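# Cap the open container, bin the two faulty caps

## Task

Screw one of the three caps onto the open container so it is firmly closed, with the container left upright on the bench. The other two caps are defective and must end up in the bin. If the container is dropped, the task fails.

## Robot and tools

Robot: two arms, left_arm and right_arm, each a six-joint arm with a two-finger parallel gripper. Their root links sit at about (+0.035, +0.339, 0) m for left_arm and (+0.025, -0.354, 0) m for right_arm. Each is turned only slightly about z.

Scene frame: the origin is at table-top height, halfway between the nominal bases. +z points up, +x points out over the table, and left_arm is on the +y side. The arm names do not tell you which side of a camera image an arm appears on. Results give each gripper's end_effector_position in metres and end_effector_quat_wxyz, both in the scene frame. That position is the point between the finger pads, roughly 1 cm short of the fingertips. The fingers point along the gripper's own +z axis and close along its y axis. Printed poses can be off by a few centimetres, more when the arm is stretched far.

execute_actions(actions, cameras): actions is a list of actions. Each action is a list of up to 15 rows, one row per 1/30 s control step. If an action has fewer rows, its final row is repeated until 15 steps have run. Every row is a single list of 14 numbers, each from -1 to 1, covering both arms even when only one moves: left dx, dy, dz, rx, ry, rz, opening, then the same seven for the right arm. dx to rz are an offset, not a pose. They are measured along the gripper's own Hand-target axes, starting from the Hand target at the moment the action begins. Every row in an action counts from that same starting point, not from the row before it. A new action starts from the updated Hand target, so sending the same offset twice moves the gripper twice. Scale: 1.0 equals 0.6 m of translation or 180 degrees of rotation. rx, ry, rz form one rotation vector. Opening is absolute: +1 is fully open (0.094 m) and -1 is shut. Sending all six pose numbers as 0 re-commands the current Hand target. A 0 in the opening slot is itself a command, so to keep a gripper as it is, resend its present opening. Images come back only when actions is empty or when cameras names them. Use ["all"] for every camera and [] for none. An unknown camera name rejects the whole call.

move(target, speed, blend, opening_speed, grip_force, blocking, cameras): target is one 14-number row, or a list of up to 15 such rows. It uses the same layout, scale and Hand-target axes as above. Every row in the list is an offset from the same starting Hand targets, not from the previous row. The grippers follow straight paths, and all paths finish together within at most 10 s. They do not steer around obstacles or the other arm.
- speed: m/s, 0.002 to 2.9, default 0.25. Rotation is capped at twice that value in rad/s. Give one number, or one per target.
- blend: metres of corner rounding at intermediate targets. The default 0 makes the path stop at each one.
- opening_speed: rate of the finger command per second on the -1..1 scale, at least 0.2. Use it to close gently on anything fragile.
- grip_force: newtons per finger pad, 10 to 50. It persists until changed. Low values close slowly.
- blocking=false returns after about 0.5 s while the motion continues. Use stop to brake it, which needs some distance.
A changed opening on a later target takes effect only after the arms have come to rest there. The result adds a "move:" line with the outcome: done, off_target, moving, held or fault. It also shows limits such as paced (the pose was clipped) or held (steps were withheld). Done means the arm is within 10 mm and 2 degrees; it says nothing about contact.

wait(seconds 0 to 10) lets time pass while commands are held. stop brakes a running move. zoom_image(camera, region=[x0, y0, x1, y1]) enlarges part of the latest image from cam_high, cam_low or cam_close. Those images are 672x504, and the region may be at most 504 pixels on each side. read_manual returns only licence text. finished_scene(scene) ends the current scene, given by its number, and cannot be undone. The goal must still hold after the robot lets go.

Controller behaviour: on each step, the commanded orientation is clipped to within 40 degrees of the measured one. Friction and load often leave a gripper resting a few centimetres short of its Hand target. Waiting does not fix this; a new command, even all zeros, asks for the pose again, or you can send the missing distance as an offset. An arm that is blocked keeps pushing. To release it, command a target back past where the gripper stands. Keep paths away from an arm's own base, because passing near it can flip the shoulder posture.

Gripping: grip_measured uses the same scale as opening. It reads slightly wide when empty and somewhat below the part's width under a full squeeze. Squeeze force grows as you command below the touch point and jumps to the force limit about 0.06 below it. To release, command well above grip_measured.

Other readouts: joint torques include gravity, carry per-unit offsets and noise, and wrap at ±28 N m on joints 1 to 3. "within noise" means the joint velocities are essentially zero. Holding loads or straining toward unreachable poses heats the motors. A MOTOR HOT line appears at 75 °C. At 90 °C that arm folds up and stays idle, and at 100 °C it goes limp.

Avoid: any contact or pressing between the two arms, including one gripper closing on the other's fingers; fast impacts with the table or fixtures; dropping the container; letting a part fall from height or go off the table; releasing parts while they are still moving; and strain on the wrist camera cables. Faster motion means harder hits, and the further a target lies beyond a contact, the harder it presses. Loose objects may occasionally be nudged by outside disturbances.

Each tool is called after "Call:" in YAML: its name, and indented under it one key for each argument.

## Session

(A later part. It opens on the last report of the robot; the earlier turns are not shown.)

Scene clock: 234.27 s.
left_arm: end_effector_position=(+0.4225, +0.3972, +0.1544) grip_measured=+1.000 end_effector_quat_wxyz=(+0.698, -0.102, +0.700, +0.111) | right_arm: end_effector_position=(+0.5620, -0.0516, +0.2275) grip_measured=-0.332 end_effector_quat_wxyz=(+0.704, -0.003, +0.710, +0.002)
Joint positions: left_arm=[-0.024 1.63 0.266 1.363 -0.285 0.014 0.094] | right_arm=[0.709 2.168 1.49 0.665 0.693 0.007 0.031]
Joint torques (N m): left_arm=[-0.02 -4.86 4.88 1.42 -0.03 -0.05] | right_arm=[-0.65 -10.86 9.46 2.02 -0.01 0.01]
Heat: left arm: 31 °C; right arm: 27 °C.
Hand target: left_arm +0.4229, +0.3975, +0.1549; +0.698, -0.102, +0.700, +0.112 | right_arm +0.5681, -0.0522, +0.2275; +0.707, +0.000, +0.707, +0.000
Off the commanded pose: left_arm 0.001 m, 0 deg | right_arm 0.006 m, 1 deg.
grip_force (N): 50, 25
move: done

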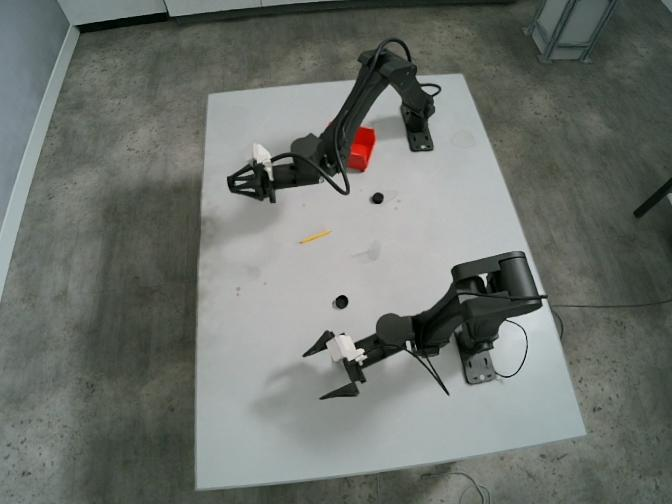

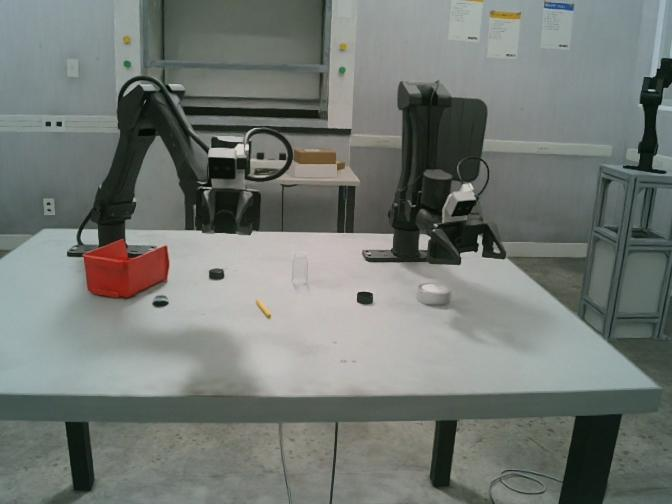

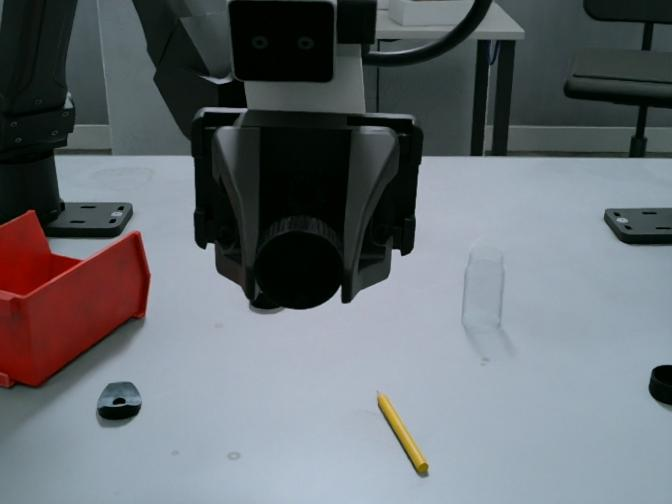

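Call:
move:
  target: [0,0,0,0,0,0,1,0.03,0.0,0.0,0.0,-0.22,0,-0.42]
  speed: 0.2
  cameras: ["cam_close","cam_high"]

Call:
zoom_image:
  camera: "cam_close"
  region: [240, 190, 360, 310]

Scene clock: 240.03 s.
left_arm: end_effector_position=(+0.4225, +0.3972, +0.1544) grip_measured=+1.000 end_effector_quat_wxyz=(+0.698, -0.102, +0.700, +0.111) | right_arm: end_effector_position=(+0.5786, -0.0405, +0.1770) grip_measured=-0.332 end_effector_quat_wxyz=(+0.808, -0.054, +0.586, -0.026)
Joint positions: left_arm=[-0.024 1.63 0.266 1.363 -0.285 0.014 0.094] | right_arm=[0.679 2.542 1.554 1.363 0.576 -0.336 0.031]
Joint torques (N m): left_arm=[0.01 -5.14 5.16 1.41 -0.05 -0.04] | right_arm=[-0.75 -11.63 7.94 3.84 -0.32 -0.04]
Heat: left arm: 31 °C; right arm: 28 °C.
Hand target: left_arm +0.4229, +0.3975, +0.1549; +0.698, -0.102, +0.700, +0.112 | right_arm +0.5681, -0.0521, +0.2095; +0.905, +0.000, +0.426, +0.000
Off the commanded pose: left_arm 0.001 m, 0 deg | right_arm 0.036 m, 23 deg.
joint sent to its limit (right arm) — joint 4 (wrist pitch), upper limit. The joint targets are off in orientation, not in position.
grip_force (N): 50, 25
move: off_target (right_arm)
Images, in order (width x height): cam_high 672x504, cam_close 672x504.

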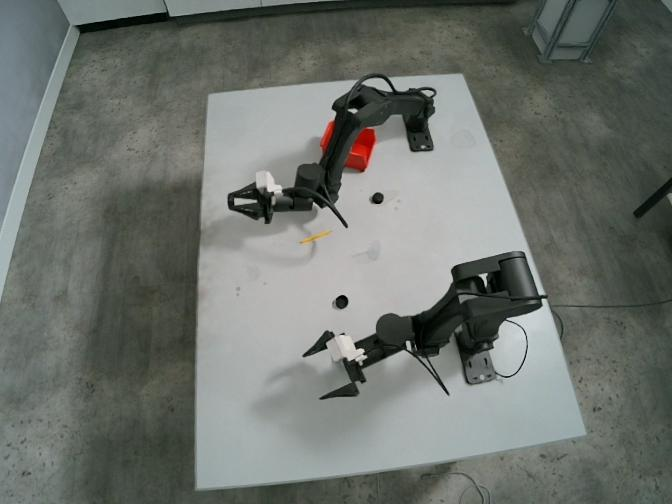

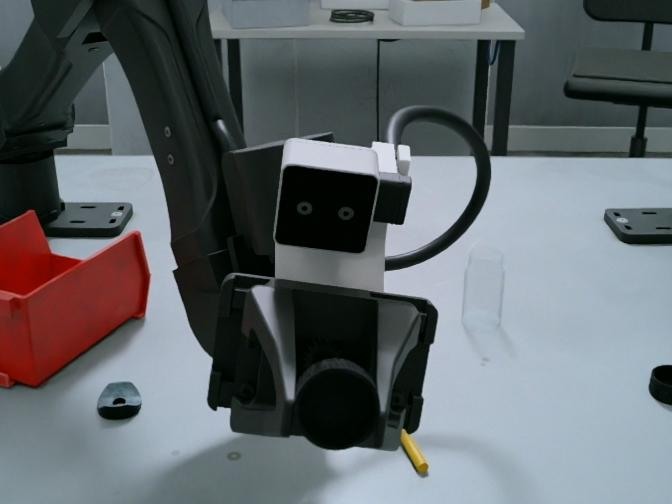

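Scaled by 4.200 from the camera's 672x504 image, which has a finer 960x720 frame.

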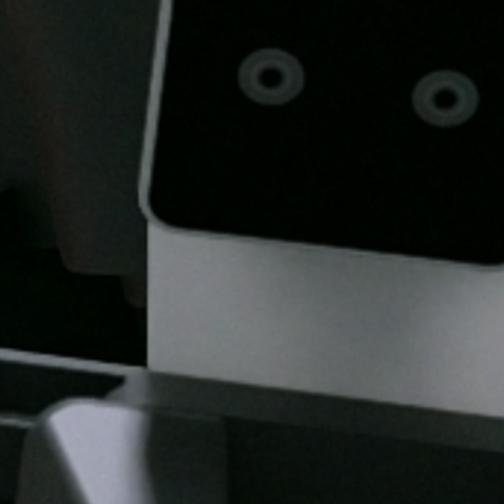

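Call:
zoom_image:
  camera: "cam_close"
  region: [285, 345, 395, 455]

Call:
zoom_image:
  camera: "cam_high"
  region: [225, 175, 285, 225]

Scaled by 4.582 from the camera's 672x504 image, which has a finer 960x720 frame.

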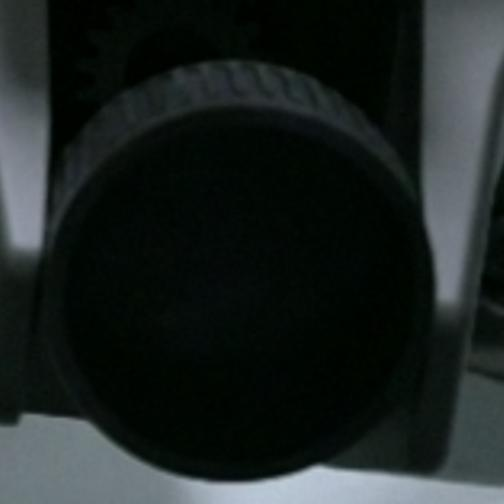

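Scaled by 8.400 from the camera's 672x504 image, which has a finer 960x720 frame.

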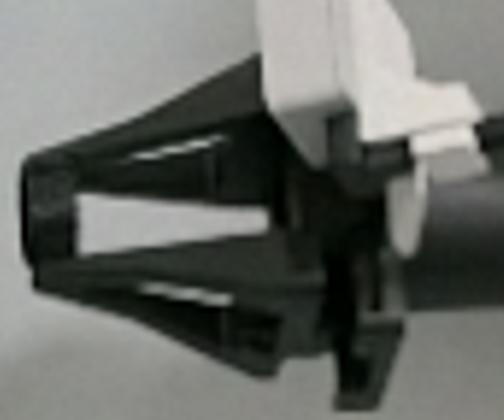

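Call:
move:
  target: [0,0,0,0,0,0,1,-0.113,0.0,0.007,0.0,0,0,-0.42]
  speed: 0.2
  cameras: ["cam_close","cam_low"]

Scene clock: 257.37 s.
left_arm: end_effector_position=(+0.4225, +0.3972, +0.1544) grip_measured=+1.000 end_effector_quat_wxyz=(+0.698, -0.102, +0.700, +0.111) | right_arm: end_effector_position=(+0.5538, -0.0368, +0.2111) grip_measured=-0.332 end_effector_quat_wxyz=(+0.812, -0.070, +0.579, -0.029)
Joint positions: left_arm=[-0.024 1.63 0.266 1.363 -0.285 0.014 0.094] | right_arm=[0.709 2.412 1.441 1.364 0.578 -0.379 0.031]
Joint torques (N m): left_arm=[-0.05 -4.98 5.11 1.42 -0.01 -0.01] | right_arm=[0.34 -15.34 5.05 3.81 -0.11 -0.02]
Heat: left arm: 31 °C; right arm: 46 °C.
Hand target: left_arm +0.4229, +0.3975, +0.1549; +0.698, -0.102, +0.700, +0.112 | right_arm +0.5281, -0.0522, +0.2646; +0.905, +0.000, +0.426, +0.000
Off the commanded pose: left_arm 0.001 m, 0 deg | right_arm 0.061 m, 22 deg.
joint sent to its limit (right arm) — joint 4 (wrist pitch), upper limit. The joint targets are off in position and orientation.
grip_force (N): 50, 25
move: off_target (right_arm)
Images, in order (width x height): cam_low 672x504, cam_close 672x504.

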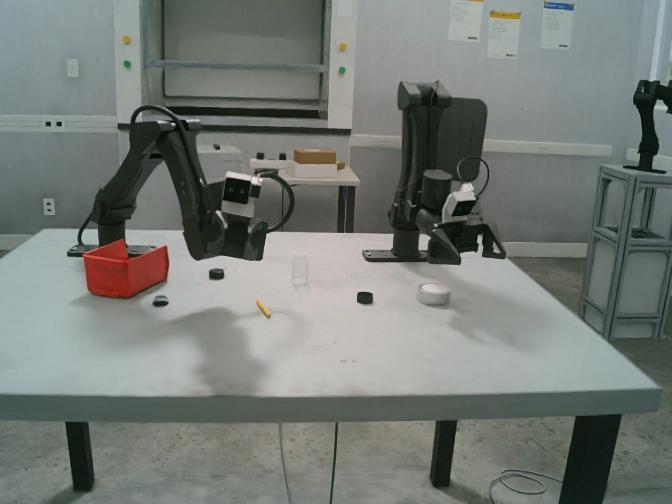

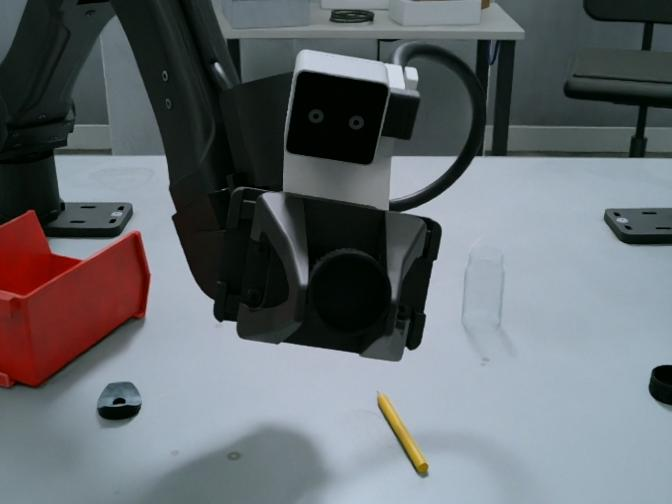

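Call:
zoom_image:
  camera: "cam_close"
  region: [300, 240, 400, 340]

Scaled by 5.040 from the camera's 672x504 image, which has a finer 960x720 frame.

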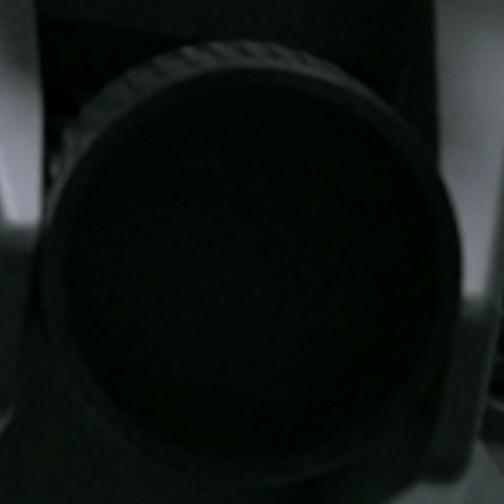

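Call:
move:
  target:
    - [0,0,0,0,0,0,1,0.0007,-0.063,-0.169,0,0.22,0,-0.42]
    - [0,0,0,0,0,0,1,0.028,-0.083,-0.462,0,0.72,0,-0.42]
  speed: 0.4
  blend: [0.05,0]

Scene clock: 355.47 s.
left_arm: end_effector_position=(+0.4225, +0.3972, +0.1544) grip_measured=+1.000 end_effector_quat_wxyz=(+0.698, -0.102, +0.700, +0.111) | right_arm: end_effector_position=(+0.3218, -0.1032, +0.0754) grip_measured=-0.332 end_effector_quat_wxyz=(+0.004, +0.001, +1.000, +0.000)
Joint positions: left_arm=[-0.024 1.63 0.266 1.363 -0.285 0.014 0.094] | right_arm=[0.711 2.031 1.675 -1.209 0.005 0.704 0.031]
Joint torques (N m): left_arm=[-0.01 -5.12 4.93 1.38 -0.02 -0.06] | right_arm=[-0.51 -8.98 8.64 0.32 -0.11 -0.06]
Heat: left arm: 31 °C; right arm: 71 °C.
Hand target: left_arm +0.4229, +0.3975, +0.1549; +0.698, -0.102, +0.700, +0.112 | right_arm +0.3252, -0.1022, +0.0749; +0.000, +0.000, +1.000, +0.000
Off the commanded pose: left_arm 0.001 m, 0 deg | right_arm 0.004 m, 0 deg.
grip_force (N): 50, 25
move: done

Call:
move:
  target:
    - [0,0,0,0,0,0,1,0,0,0.075,0,0,0,-0.42]
    - [0,0,0,0,0,0,1,0,0,0.084,0,0,0,-0.42]
  speed: [0.2,0.03]
  blend: [0.005,0]
  cameras: ["cam_close"]

Call:
zoom_image:
  camera: "cam_close"
  region: [170, 300, 330, 410]

Scene clock: 359.83 s.
left_arm: end_effector_position=(+0.4225, +0.3972, +0.1544) grip_measured=+1.000 end_effector_quat_wxyz=(+0.698, -0.102, +0.700, +0.111) | right_arm: end_effector_position=(+0.3241, -0.1011, +0.0314) grip_measured=-0.332 end_effector_quat_wxyz=(+0.003, +0.001, +1.000, +0.000)
Joint positions: left_arm=[-0.024 1.63 0.266 1.363 -0.285 0.014 0.094] | right_arm=[0.711 2.077 1.566 -1.055 0.005 0.704 0.031]
Joint torques (N m): left_arm=[0.03 -4.85 4.83 1.41 -0.06 -0.03] | right_arm=[-0.49 -9.61 5.5 0.51 -0.05 -0.06]
Heat: left arm: 31 °C; right arm: 64 °C.
Hand target: left_arm +0.4229, +0.3975, +0.1549; +0.698, -0.102, +0.700, +0.112 | right_arm +0.3252, -0.1023, +0.0244; +0.000, +0.000, +1.000, +0.000
Off the commanded pose: left_arm 0.001 m, 0 deg | right_arm 0.007 m, 0 deg.
grip_force (N): 50, 25
move: done; blend cut to 0.0027 m at target 1
Images, in order (width x height): cam_close 672x504.

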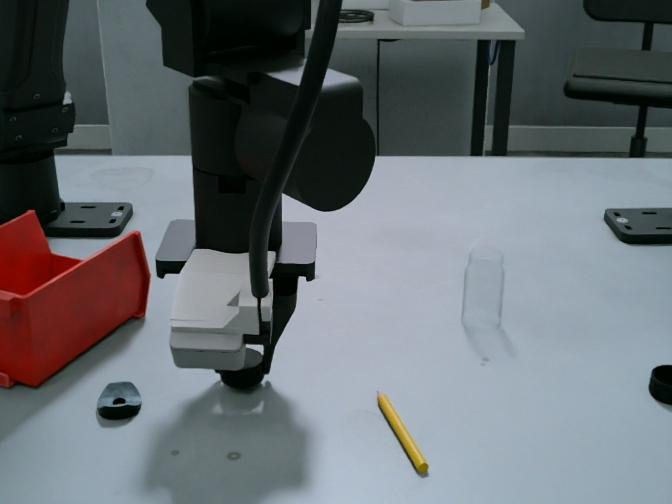

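Scaled by 3.150 from the camera's 672x504 image, which has a finer 960x720 frame.

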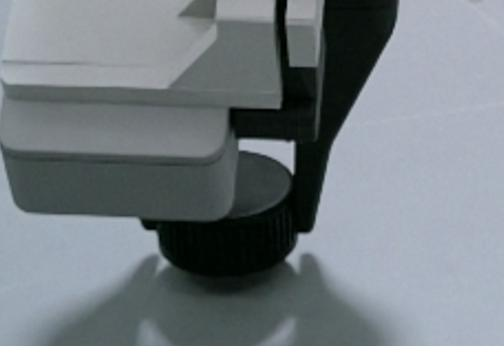

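Call:
move:
  target: [0,0,0,0,0,0,1,0,0,0.0115,0,0,0,-0.42]
  speed: 0.03
  cameras: ["cam_close"]

Call:
zoom_image:
  camera: "cam_close"
  region: [170, 300, 330, 410]

Scene clock: 363.00 s.
left_arm: end_effector_position=(+0.4225, +0.3972, +0.1544) grip_measured=+1.000 end_effector_quat_wxyz=(+0.698, -0.102, +0.700, +0.111) | right_arm: end_effector_position=(+0.3257, -0.0998, +0.0284) grip_measured=-0.332 end_effector_quat_wxyz=(+0.008, +0.002, +1.000, +0.003)
Joint positions: left_arm=[-0.024 1.63 0.266 1.363 -0.285 0.014 0.094] | right_arm=[0.711 2.077 1.554 -1.031 0.005 0.704 0.031]
Joint torques (N m): left_arm=[-0.02 -5.05 4.94 1.44 -0.05 -0.04] | right_arm=[-0.53 -9.03 5.19 0.57 -0.05 -0.06]
Heat: left arm: 31 °C; right arm: 60 °C.
Hand target: left_arm +0.4229, +0.3975, +0.1549; +0.698, -0.102, +0.700, +0.112 | right_arm +0.3252, -0.1023, +0.0175; +0.000, +0.000, +1.000, +0.000
Off the commanded pose: left_arm 0.001 m, 0 deg | right_arm 0.011 m, 1 deg.
grip_force (N): 50, 25
move: off_target (right_arm)
Images, in order (width x height): cam_close 672x504.

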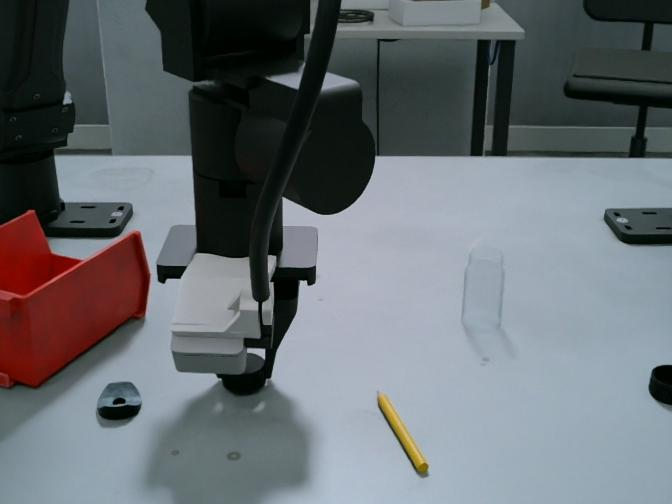

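Scaled by 3.150 from the camera's 672x504 image, which has a finer 960x720 frame.

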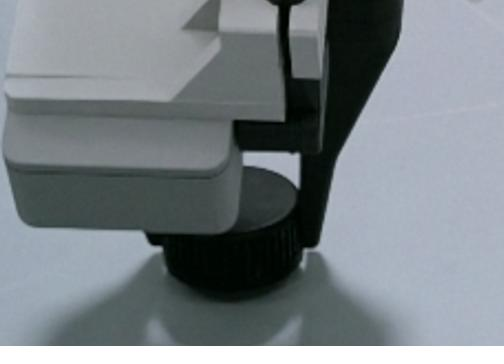

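Call:
move:
  target: [0,0,0,0,0,0,1,0,0,0.0083,0,0,0,-0.42]
  speed: 0.03
  cameras: ["cam_close"]

Call:
zoom_image:
  camera: "cam_close"
  region: [170, 300, 330, 410]

Scene clock: 366.20 s.
left_arm: end_effector_position=(+0.4225, +0.3972, +0.1544) grip_measured=+1.000 end_effector_quat_wxyz=(+0.698, -0.102, +0.700, +0.111) | right_arm: end_effector_position=(+0.3262, -0.0993, +0.0257) grip_measured=-0.332 end_effector_quat_wxyz=(+0.010, +0.002, +1.000, +0.006)
Joint positions: left_arm=[-0.024 1.63 0.266 1.363 -0.285 0.014 0.094] | right_arm=[0.711 2.077 1.542 -1.014 0.004 0.704 0.031]
Joint torques (N m): left_arm=[-0.02 -5.09 5.03 1.44 -0.03 -0.03] | right_arm=[-0.47 -8.68 5.12 0.62 -0.05 -0.07]
Heat: left arm: 31 °C; right arm: 57 °C.
Hand target: left_arm +0.4229, +0.3975, +0.1549; +0.698, -0.102, +0.700, +0.112 | right_arm +0.3252, -0.1022, +0.0125; +0.000, +0.000, +1.000, +0.000
Off the commanded pose: left_arm 0.001 m, 0 deg | right_arm 0.014 m, 1 deg.
grip_force (N): 50, 25
move: off_target (right_arm)
Images, in order (width x height): cam_close 672x504.

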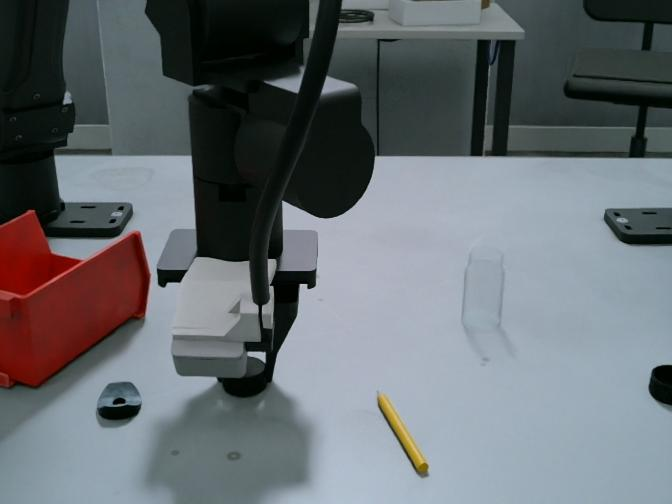

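Scaled by 3.150 from the camera's 672x504 image, which has a finer 960x720 frame.

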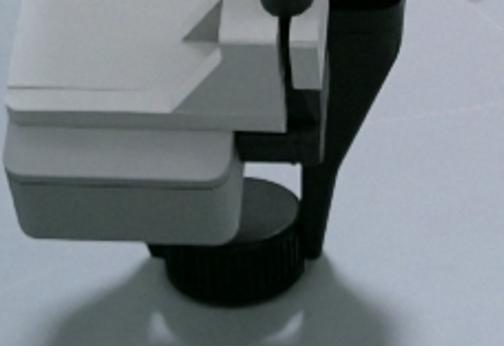

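Call:
move:
  target: [0,0,0,0,0,0,1,0.002,-0.002,0.007,0,0,0,-0.42]
  speed: 0.03
  cameras: ["cam_close"]

Call:
zoom_image:
  camera: "cam_close"
  region: [170, 300, 330, 410]

Scene clock: 369.87 s.
left_arm: end_effector_position=(+0.4225, +0.3972, +0.1544) grip_measured=+1.000 end_effector_quat_wxyz=(+0.698, -0.102, +0.700, +0.111) | right_arm: end_effector_position=(+0.3253, -0.1000, +0.0234) grip_measured=-0.332 end_effector_quat_wxyz=(+0.009, +0.002, +1.000, +0.005)
Joint positions: left_arm=[-0.024 1.63 0.266 1.363 -0.285 0.014 0.094] | right_arm=[0.711 2.077 1.533 -1.006 0.004 0.704 0.031]
Joint torques (N m): left_arm=[-0.03 -5.03 4.92 1.42 -0.02 -0.05] | right_arm=[-0.54 -8.73 4.37 0.67 -0.06 -0.07]
Heat: left arm: 31 °C; right arm: 55 °C.
Hand target: left_arm +0.4229, +0.3975, +0.1549; +0.698, -0.102, +0.700, +0.112 | right_arm +0.3240, -0.1034, +0.0083; +0.000, +0.000, +1.000, +0.000
Off the commanded pose: left_arm 0.001 m, 0 deg | right_arm 0.015 m, 1 deg.
grip_force (N): 50, 25
move: off_target (right_arm)
Images, in order (width x height): cam_close 672x504.

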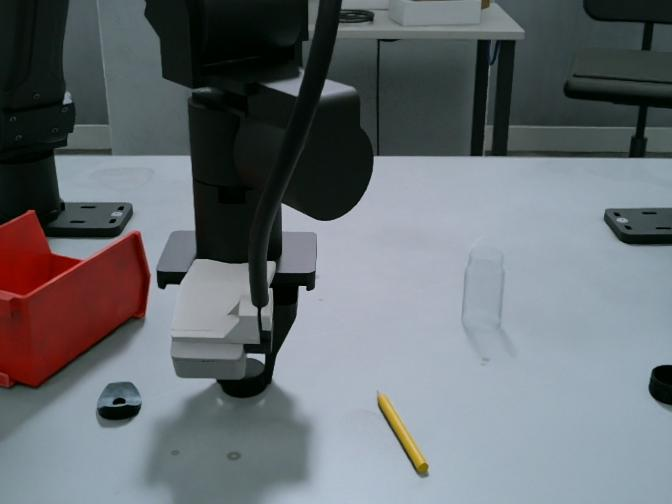

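Scaled by 3.150 from the camera's 672x504 image, which has a finer 960x720 frame.

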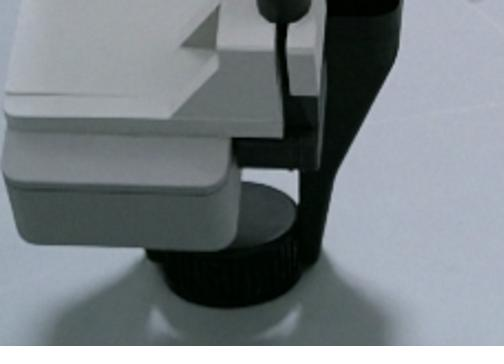

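Call:
move:
  target:
    - [0,0,0,0,0,0,1,0,0,0,0,0,0,0.2]
    - [0,0,0,0,0,0,1,0,0,-0.136,0,0,0,0.2]
    - [0,0,0,0,0,0,1,0.2117,0.0123,-0.1,0,0,0,0.2]
  speed: [0.1,0.25,0.25]
  blend: [0,0.03,0]
  grip_force: [50,50]
  cameras: ["cam_close","cam_low"]

Call:
zoom_image:
  camera: "cam_close"
  region: [170, 220, 350, 340]

Scene clock: 376.80 s.
left_arm: end_effector_position=(+0.4225, +0.3972, +0.1544) grip_measured=+1.000 end_effector_quat_wxyz=(+0.698, -0.102, +0.700, +0.111) | right_arm: end_effector_position=(+0.1956, -0.0958, +0.0648) grip_measured=+0.198 end_effector_quat_wxyz=(-0.011, -0.006, +1.000, -0.008)
Joint positions: left_arm=[-0.024 1.63 0.266 1.363 -0.285 0.014 0.094] | right_arm=[0.988 1.769 1.28 -1.108 -0.009 0.966 0.056]
Joint torques (N m): left_arm=[-0.13 -5.11 4.98 1.4 -0.02 -0.08] | right_arm=[0.02 -9.63 5.11 0.46 0.07 0.17]
Heat: left arm: 31 °C; right arm: 51 °C.
Hand target: left_arm +0.4229, +0.3975, +0.1549; +0.698, -0.102, +0.700, +0.112 | right_arm +0.1970, -0.0960, +0.0685; +0.000, +0.000, +1.000, +0.000
Off the commanded pose: left_arm 0.001 m, 0 deg | right_arm 0.004 m, 2 deg.
move: done
Images, in order (width x height): cam_low 672x504, cam_close 672x504.

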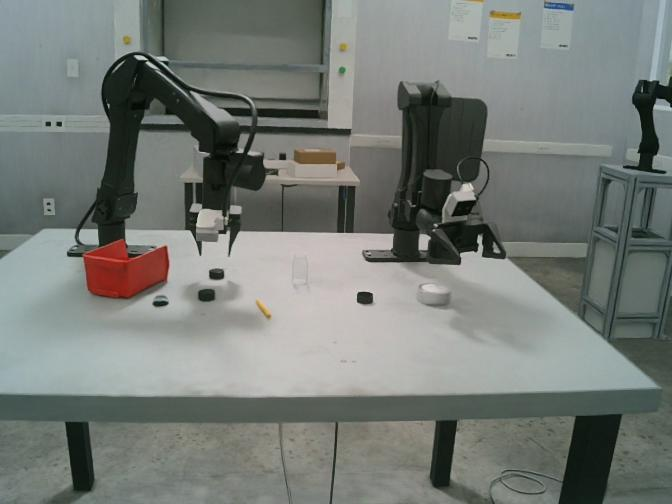

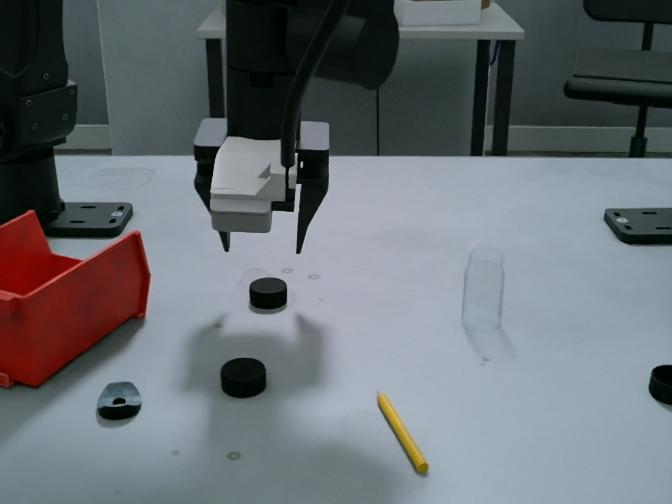

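Scaled by 2.800 from the camera's 672x504 image, which has a finer 960x720 frame.

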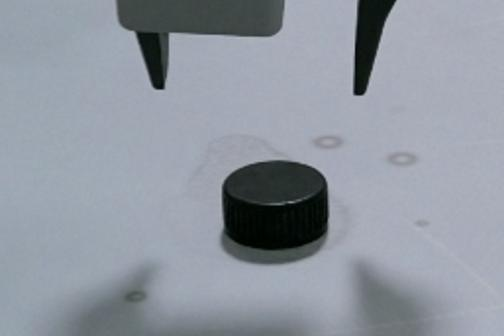

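Call:
move:
  target: [0,0,0,0,0,0,1,-0.0017,0.0075,0.059,-0.005,-0.005,0,0.2]
  speed: 0.12
  cameras: ["cam_close"]

Call:
zoom_image:
  camera: "cam_close"
  region: [200, 230, 330, 330]

Scene clock: 381.93 s.
left_arm: end_effector_position=(+0.4225, +0.3972, +0.1544) grip_measured=+1.000 end_effector_quat_wxyz=(+0.698, -0.102, +0.700, +0.111) | right_arm: end_effector_position=(+0.1992, -0.0906, +0.0395) grip_measured=+0.198 end_effector_quat_wxyz=(+0.005, -0.001, +1.000, +0.015)
Joint positions: left_arm=[-0.024 1.63 0.266 1.363 -0.285 0.014 0.094] | right_arm=[0.988 1.769 1.175 -0.946 -0.009 0.975 0.056]
Joint torques (N m): left_arm=[0.12 -4.96 4.92 1.44 -0.04 -0.04] | right_arm=[0.64 -6.82 5.11 0.54 0.12 0.13]
Heat: left arm: 31 °C; right arm: 49 °C.
Hand target: left_arm +0.4229, +0.3975, +0.1549; +0.698, -0.102, +0.700, +0.112 | right_arm +0.1980, -0.0916, +0.0331; +0.008, +0.000, +1.000, +0.008
Off the commanded pose: left_arm 0.001 m, 0 deg | right_arm 0.007 m, 1 deg.
move: done
Images, in order (width x height): cam_close 672x504.

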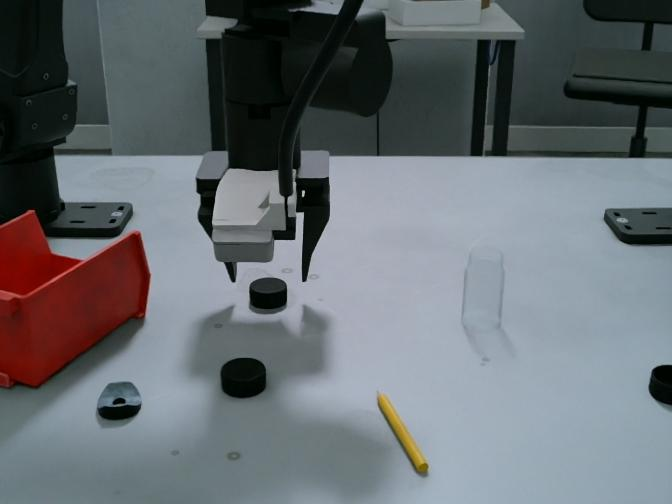

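Scaled by 3.877 from the camera's 672x504 image, which has a finer 960x720 frame.

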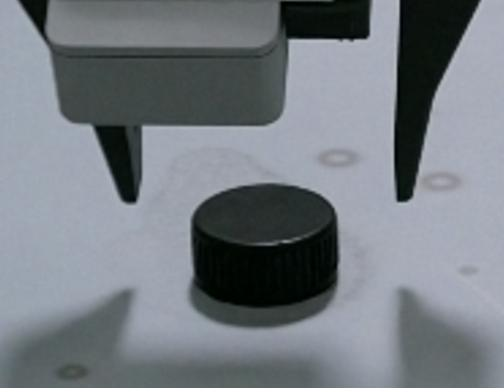

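Call:
move:
  target: [0,0,0,0,0,0,1,0,0,0.022,-0.002,-0.002,0,0.2]
  speed: 0.06
  cameras: ["cam_close"]

Call:
zoom_image:
  camera: "cam_close"
  region: [200, 230, 330, 330]

Scene clock: 386.47 s.
left_arm: end_effector_position=(+0.4225, +0.3972, +0.1544) grip_measured=+1.000 end_effector_quat_wxyz=(+0.698, -0.102, +0.700, +0.111) | right_arm: end_effector_position=(+0.1996, -0.0899, +0.0274) grip_measured=+0.198 end_effector_quat_wxyz=(+0.008, -0.001, +1.000, +0.020)
Joint positions: left_arm=[-0.024 1.63 0.266 1.363 -0.285 0.014 0.094] | right_arm=[0.988 1.779 1.134 -0.884 -0.009 0.976 0.056]
Joint torques (N m): left_arm=[-0.05 -4.93 5.07 1.4 -0.03 -0.06] | right_arm=[0.66 -6.57 5.01 0.56 0.14 0.14]
Heat: left arm: 31 °C; right arm: 47 °C.
Hand target: left_arm +0.4229, +0.3975, +0.1549; +0.698, -0.102, +0.700, +0.112 | right_arm +0.1982, -0.0913, +0.0198; +0.011, +0.000, +1.000, +0.011
Off the commanded pose: left_arm 0.001 m, 0 deg | right_arm 0.008 m, 1 deg.
move: done
Images, in order (width x height): cam_close 672x504.

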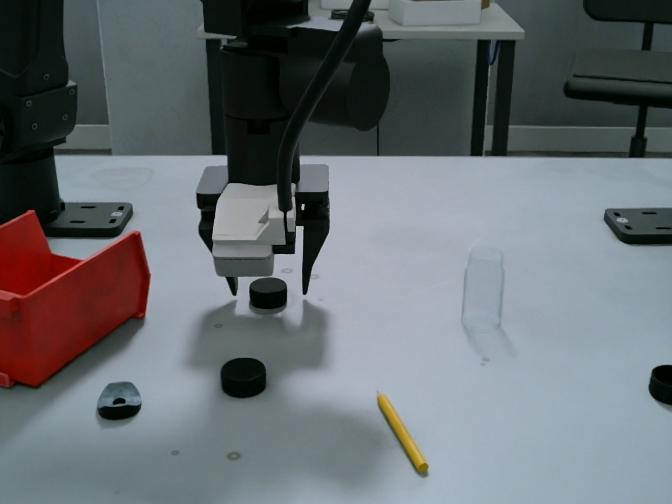

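Scaled by 3.877 from the camera's 672x504 image, which has a finer 960x720 frame.

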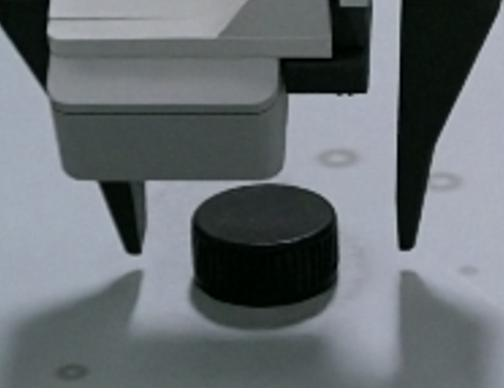

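Call:
move:
  target:
    - [0,0,0,0,0,0,1,0.0,0,0.005,-0.001,-0.001,0,0.2]
    - [0,0,0,0,0,0,1,0.0,0,0.005,-0.001,-0.001,0,-0.42]
  speed: 0.06
  opening_speed: 0.6
  grip_force: [50, 25]
  cameras: ["cam_close"]

Call:
zoom_image:
  camera: "cam_close"
  region: [200, 230, 330, 330]

Scene clock: 392.67 s.
left_arm: end_effector_position=(+0.4225, +0.3972, +0.1544) grip_measured=+1.000 end_effector_quat_wxyz=(+0.698, -0.102, +0.700, +0.111) | right_arm: end_effector_position=(+0.2000, -0.0893, +0.0250) grip_measured=-0.332 end_effector_quat_wxyz=(+0.010, +0.000, +1.000, +0.023)
Joint positions: left_arm=[-0.024 1.63 0.266 1.363 -0.285 0.014 0.094] | right_arm=[0.988 1.779 1.124 -0.866 -0.009 0.977 0.031]
Joint torques (N m): left_arm=[0.2 -4.97 4.89 1.43 0.01 -0.06] | right_arm=[0.72 -6.46 4.94 0.6 0.16 0.13]
Heat: left arm: 31 °C; right arm: 46 °C.
Hand target: left_arm +0.4229, +0.3975, +0.1549; +0.698, -0.102, +0.700, +0.112 | right_arm +0.1982, -0.0913, +0.0168; +0.012, +0.000, +1.000, +0.012
Off the commanded pose: left_arm 0.001 m, 0 deg | right_arm 0.009 m, 1 deg.
grip_force (N): 50, 25
move: done
Images, in order (width x height): cam_close 672x504.

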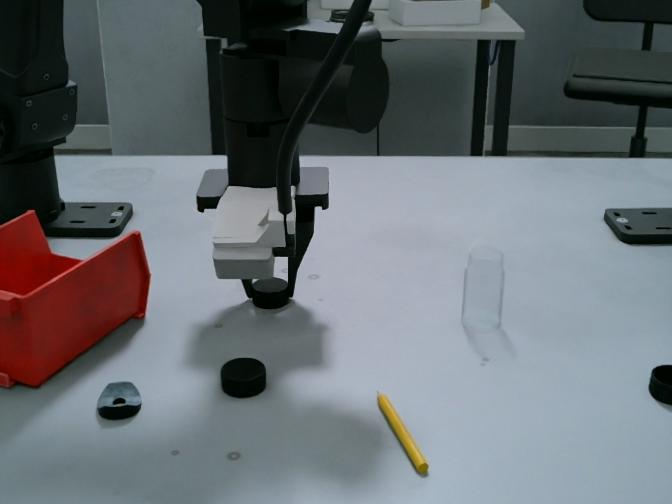

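Scaled by 3.877 from the camera's 672x504 image, which has a finer 960x720 frame.

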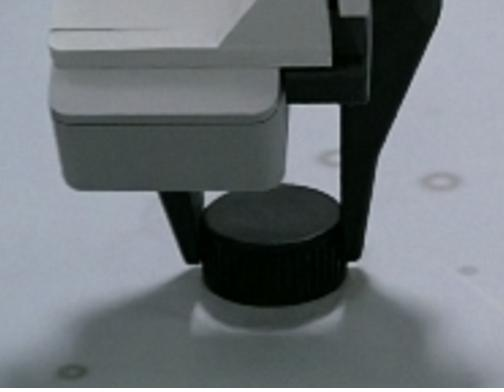

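Call:
move:
  target:
    - [0,0,0,0,0,0,1,-0.083,0,-0.217,0,-0.1,0,-0.42]
    - [0,0,0,0,0,0,1,-0.603,0.077,-0.338,0,-0.6,0,-0.42]
  speed: 0.35
  blend: [0.04,0]
  cameras: ["cam_close"]

Scene clock: 399.17 s.
left_arm: end_effector_position=(+0.4225, +0.3972, +0.1544) grip_measured=+1.000 end_effector_quat_wxyz=(+0.698, -0.102, +0.700, +0.111) | right_arm: end_effector_position=(+0.5522, -0.0525, +0.2297) grip_measured=-0.334 end_effector_quat_wxyz=(+0.809, +0.011, +0.588, +0.002)
Joint positions: left_arm=[-0.024 1.63 0.266 1.363 -0.285 0.014 0.094] | right_arm=[0.715 2.36 1.441 1.327 0.679 -0.244 0.031]
Joint torques (N m): left_arm=[-0.05 -5.03 5.01 1.43 -0.01 -0.02] | right_arm=[-0.38 -10.8 8.32 1.99 -0.32 -0.04]
Heat: left arm: 31 °C; right arm: 45 °C.
Hand target: left_arm +0.4229, +0.3975, +0.1549; +0.698, -0.102, +0.700, +0.112 | right_arm +0.5550, -0.0502, +0.2296; +0.816, +0.010, +0.578, +0.007
Off the commanded pose: left_arm 0.001 m, 0 deg | right_arm 0.004 m, 2 deg.
grip_force (N): 50, 25
move: done
Images, in order (width x height): cam_close 672x504.

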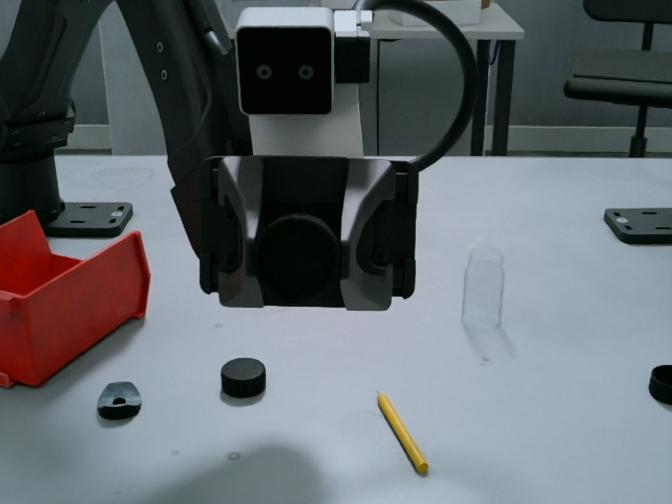

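Call:
zoom_image:
  camera: "cam_close"
  region: [248, 205, 348, 305]

Scaled by 5.040 from the camera's 672x504 image, which has a finer 960x720 frame.

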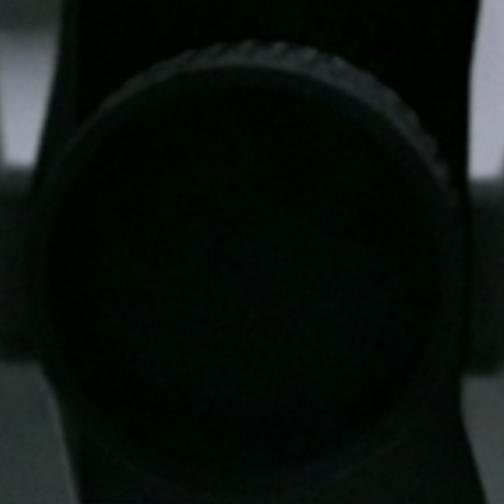

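Call:
move:
  target: [0,0,0,0,0,0,1,-0.0083,0.2077,-0.5643,0.005,0.6077,-0.0075,-0.42]
  speed: 0.4
  cameras: ["all"]

Call:
zoom_image:
  camera: "cam_close"
  region: [430, 150, 540, 350]

Call:
zoom_image:
  camera: "cam_low"
  region: [260, 200, 340, 300]

Call:
zoom_image:
  camera: "cam_high"
  region: [340, 215, 420, 275]

Scene clock: 411.77 s.
left_arm: end_effector_position=(+0.4225, +0.3972, +0.1544) grip_measured=+1.000 end_effector_quat_wxyz=(+0.698, -0.102, +0.700, +0.111) | right_arm: end_effector_position=(+0.2364, +0.0751, +0.1298) grip_measured=-0.334 end_effector_quat_wxyz=(+0.024, -0.004, +0.999, +0.044)
Joint positions: left_arm=[-0.024 1.63 0.266 1.363 -0.285 0.014 0.094] | right_arm=[1.122 2.405 2.5 -1.566 0.004 1.104 0.031]
Joint torques (N m): left_arm=[-0.1 -5.08 5.05 1.41 -0.04 -0.06] | right_arm=[0.36 -11.3 8.28 0.36 -0.04 0.14]
Heat: left arm: 31 °C; right arm: 46 °C.
Hand target: left_arm +0.4229, +0.3975, +0.1549; +0.698, -0.102, +0.700, +0.112 | right_arm +0.2338, +0.0769, +0.1249; +0.000, -0.001, +1.000, +0.000
Off the commanded pose: left_arm 0.001 m, 0 deg | right_arm 0.006 m, 6 deg.
joint sent to its limit (right arm) — joint 4 (wrist pitch), lower limit. The joint targets are off in orientation, not in position.
grip_force (N): 50, 25
move: off_target (right_arm)

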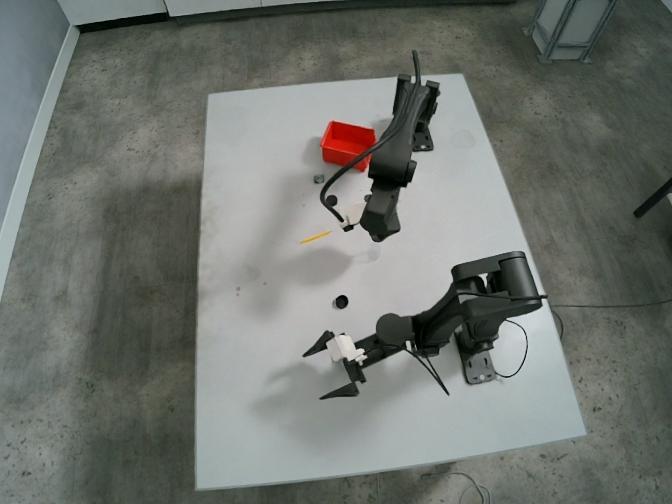

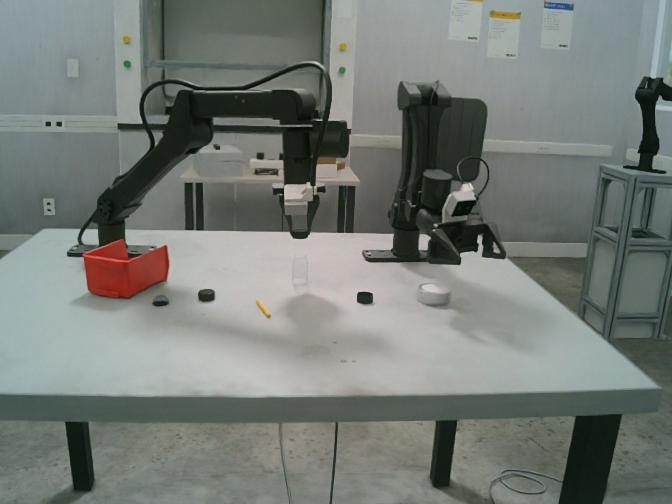

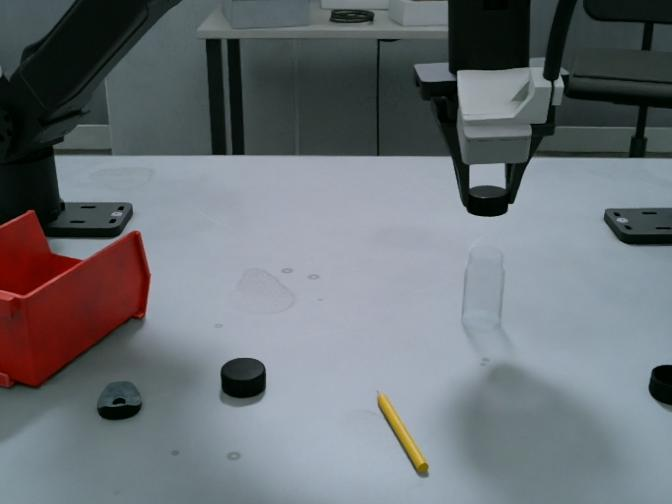

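Scaled by 2.520 from the camera's 672x504 image, which has a finer 960x720 frame.

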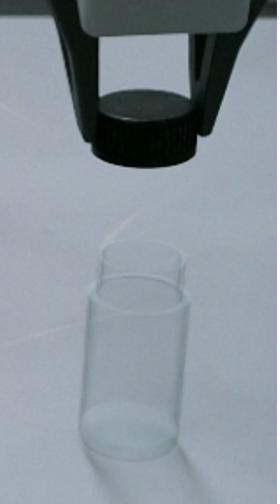

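Scaled by 5.040 from the camera's 672x504 image, which has a finer 960x720 frame.

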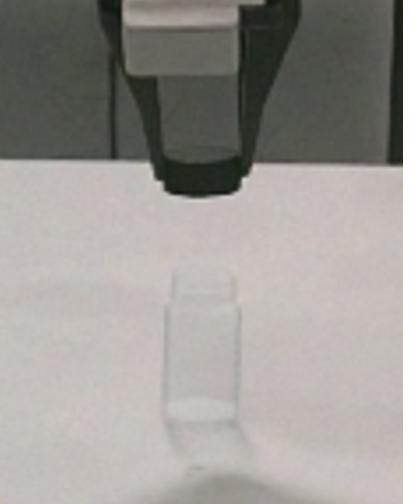

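Scaled by 6.300 from the camera's 672x504 image, which has a finer 960x720 frame.

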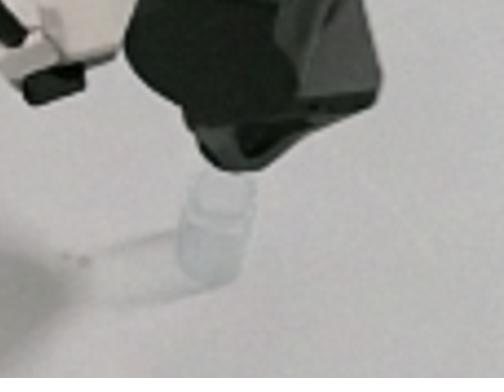

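Call:
move:
  target: [0,0,0,0,0,0,1,0,0.0,0.04,0,0,0,-0.42]
  speed: 0.1
  cameras: ["cam_close","cam_low"]

Call:
zoom_image:
  camera: "cam_close"
  region: [430, 200, 540, 350]

Call:
zoom_image:
  camera: "cam_low"
  region: [260, 200, 340, 300]

Scene clock: 417.93 s.
left_arm: end_effector_position=(+0.4225, +0.3972, +0.1544) grip_measured=+1.000 end_effector_quat_wxyz=(+0.698, -0.102, +0.700, +0.111) | right_arm: end_effector_position=(+0.2361, +0.0749, +0.1042) grip_measured=-0.334 end_effector_quat_wxyz=(+0.011, -0.003, +1.000, +0.019)
Joint positions: left_arm=[-0.024 1.63 0.266 1.363 -0.285 0.014 0.094] | right_arm=[1.122 2.46 2.5 -1.566 0.003 1.105 0.031]
Joint torques (N m): left_arm=[0.06 -4.85 5.03 1.44 -0.03 -0.02] | right_arm=[0.32 -11.77 8.62 0.29 -0.03 0.14]
Heat: left arm: 31 °C; right arm: 44 °C.
Hand target: left_arm +0.4229, +0.3975, +0.1549; +0.698, -0.102, +0.700, +0.112 | right_arm +0.2338, +0.0770, +0.1008; +0.000, -0.001, +1.000, +0.000
Off the commanded pose: left_arm 0.001 m, 0 deg | right_arm 0.004 m, 3 deg.
joint sent to its limit (right arm) — joint 4 (wrist pitch), lower limit. The joint targets still meet the commanded pose.
grip_force (N): 50, 25
move: off_target (right_arm)
Images, in order (width x height): cam_low 672x504, cam_close 672x504.

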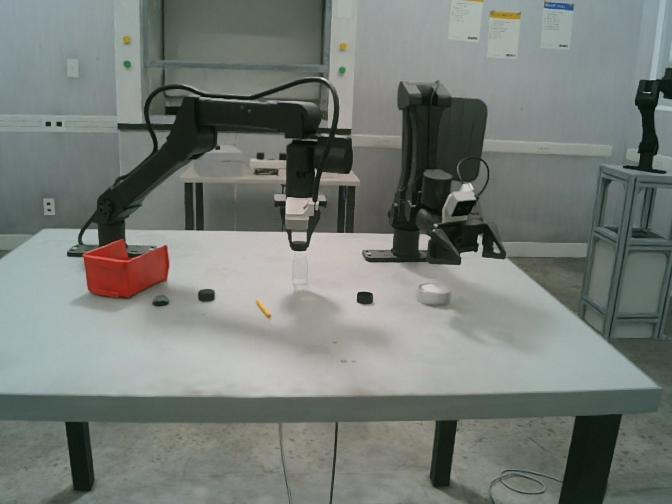

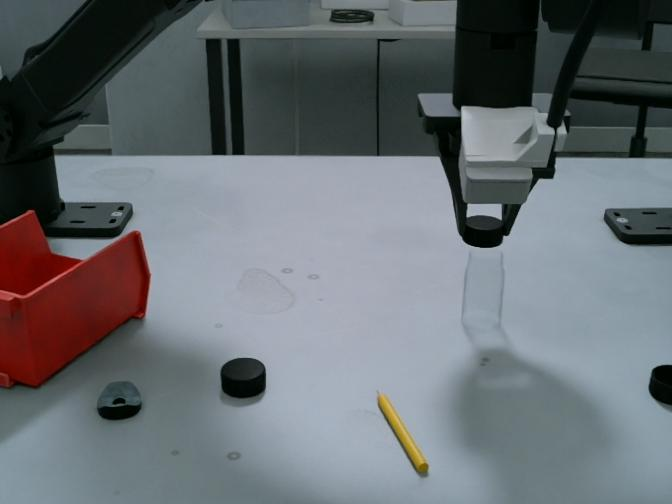

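Scaled by 3.360 from the camera's 672x504 image, which has a finer 960x720 frame.

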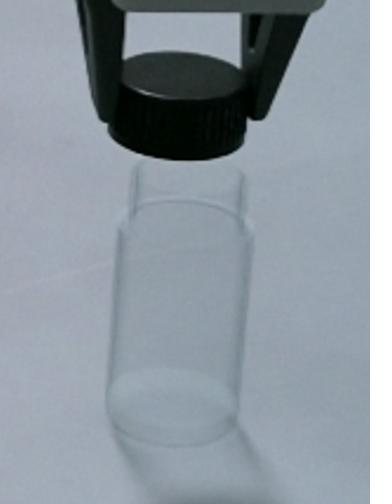

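Scaled by 5.040 from the camera's 672x504 image, which has a finer 960x720 frame.

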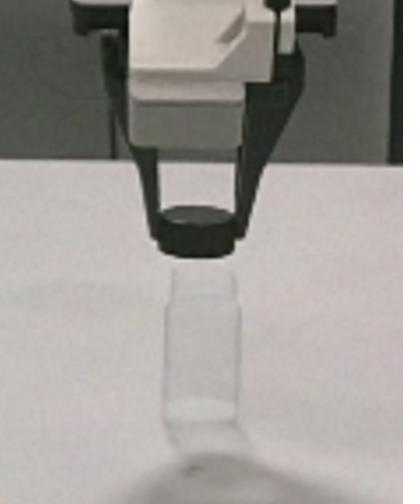

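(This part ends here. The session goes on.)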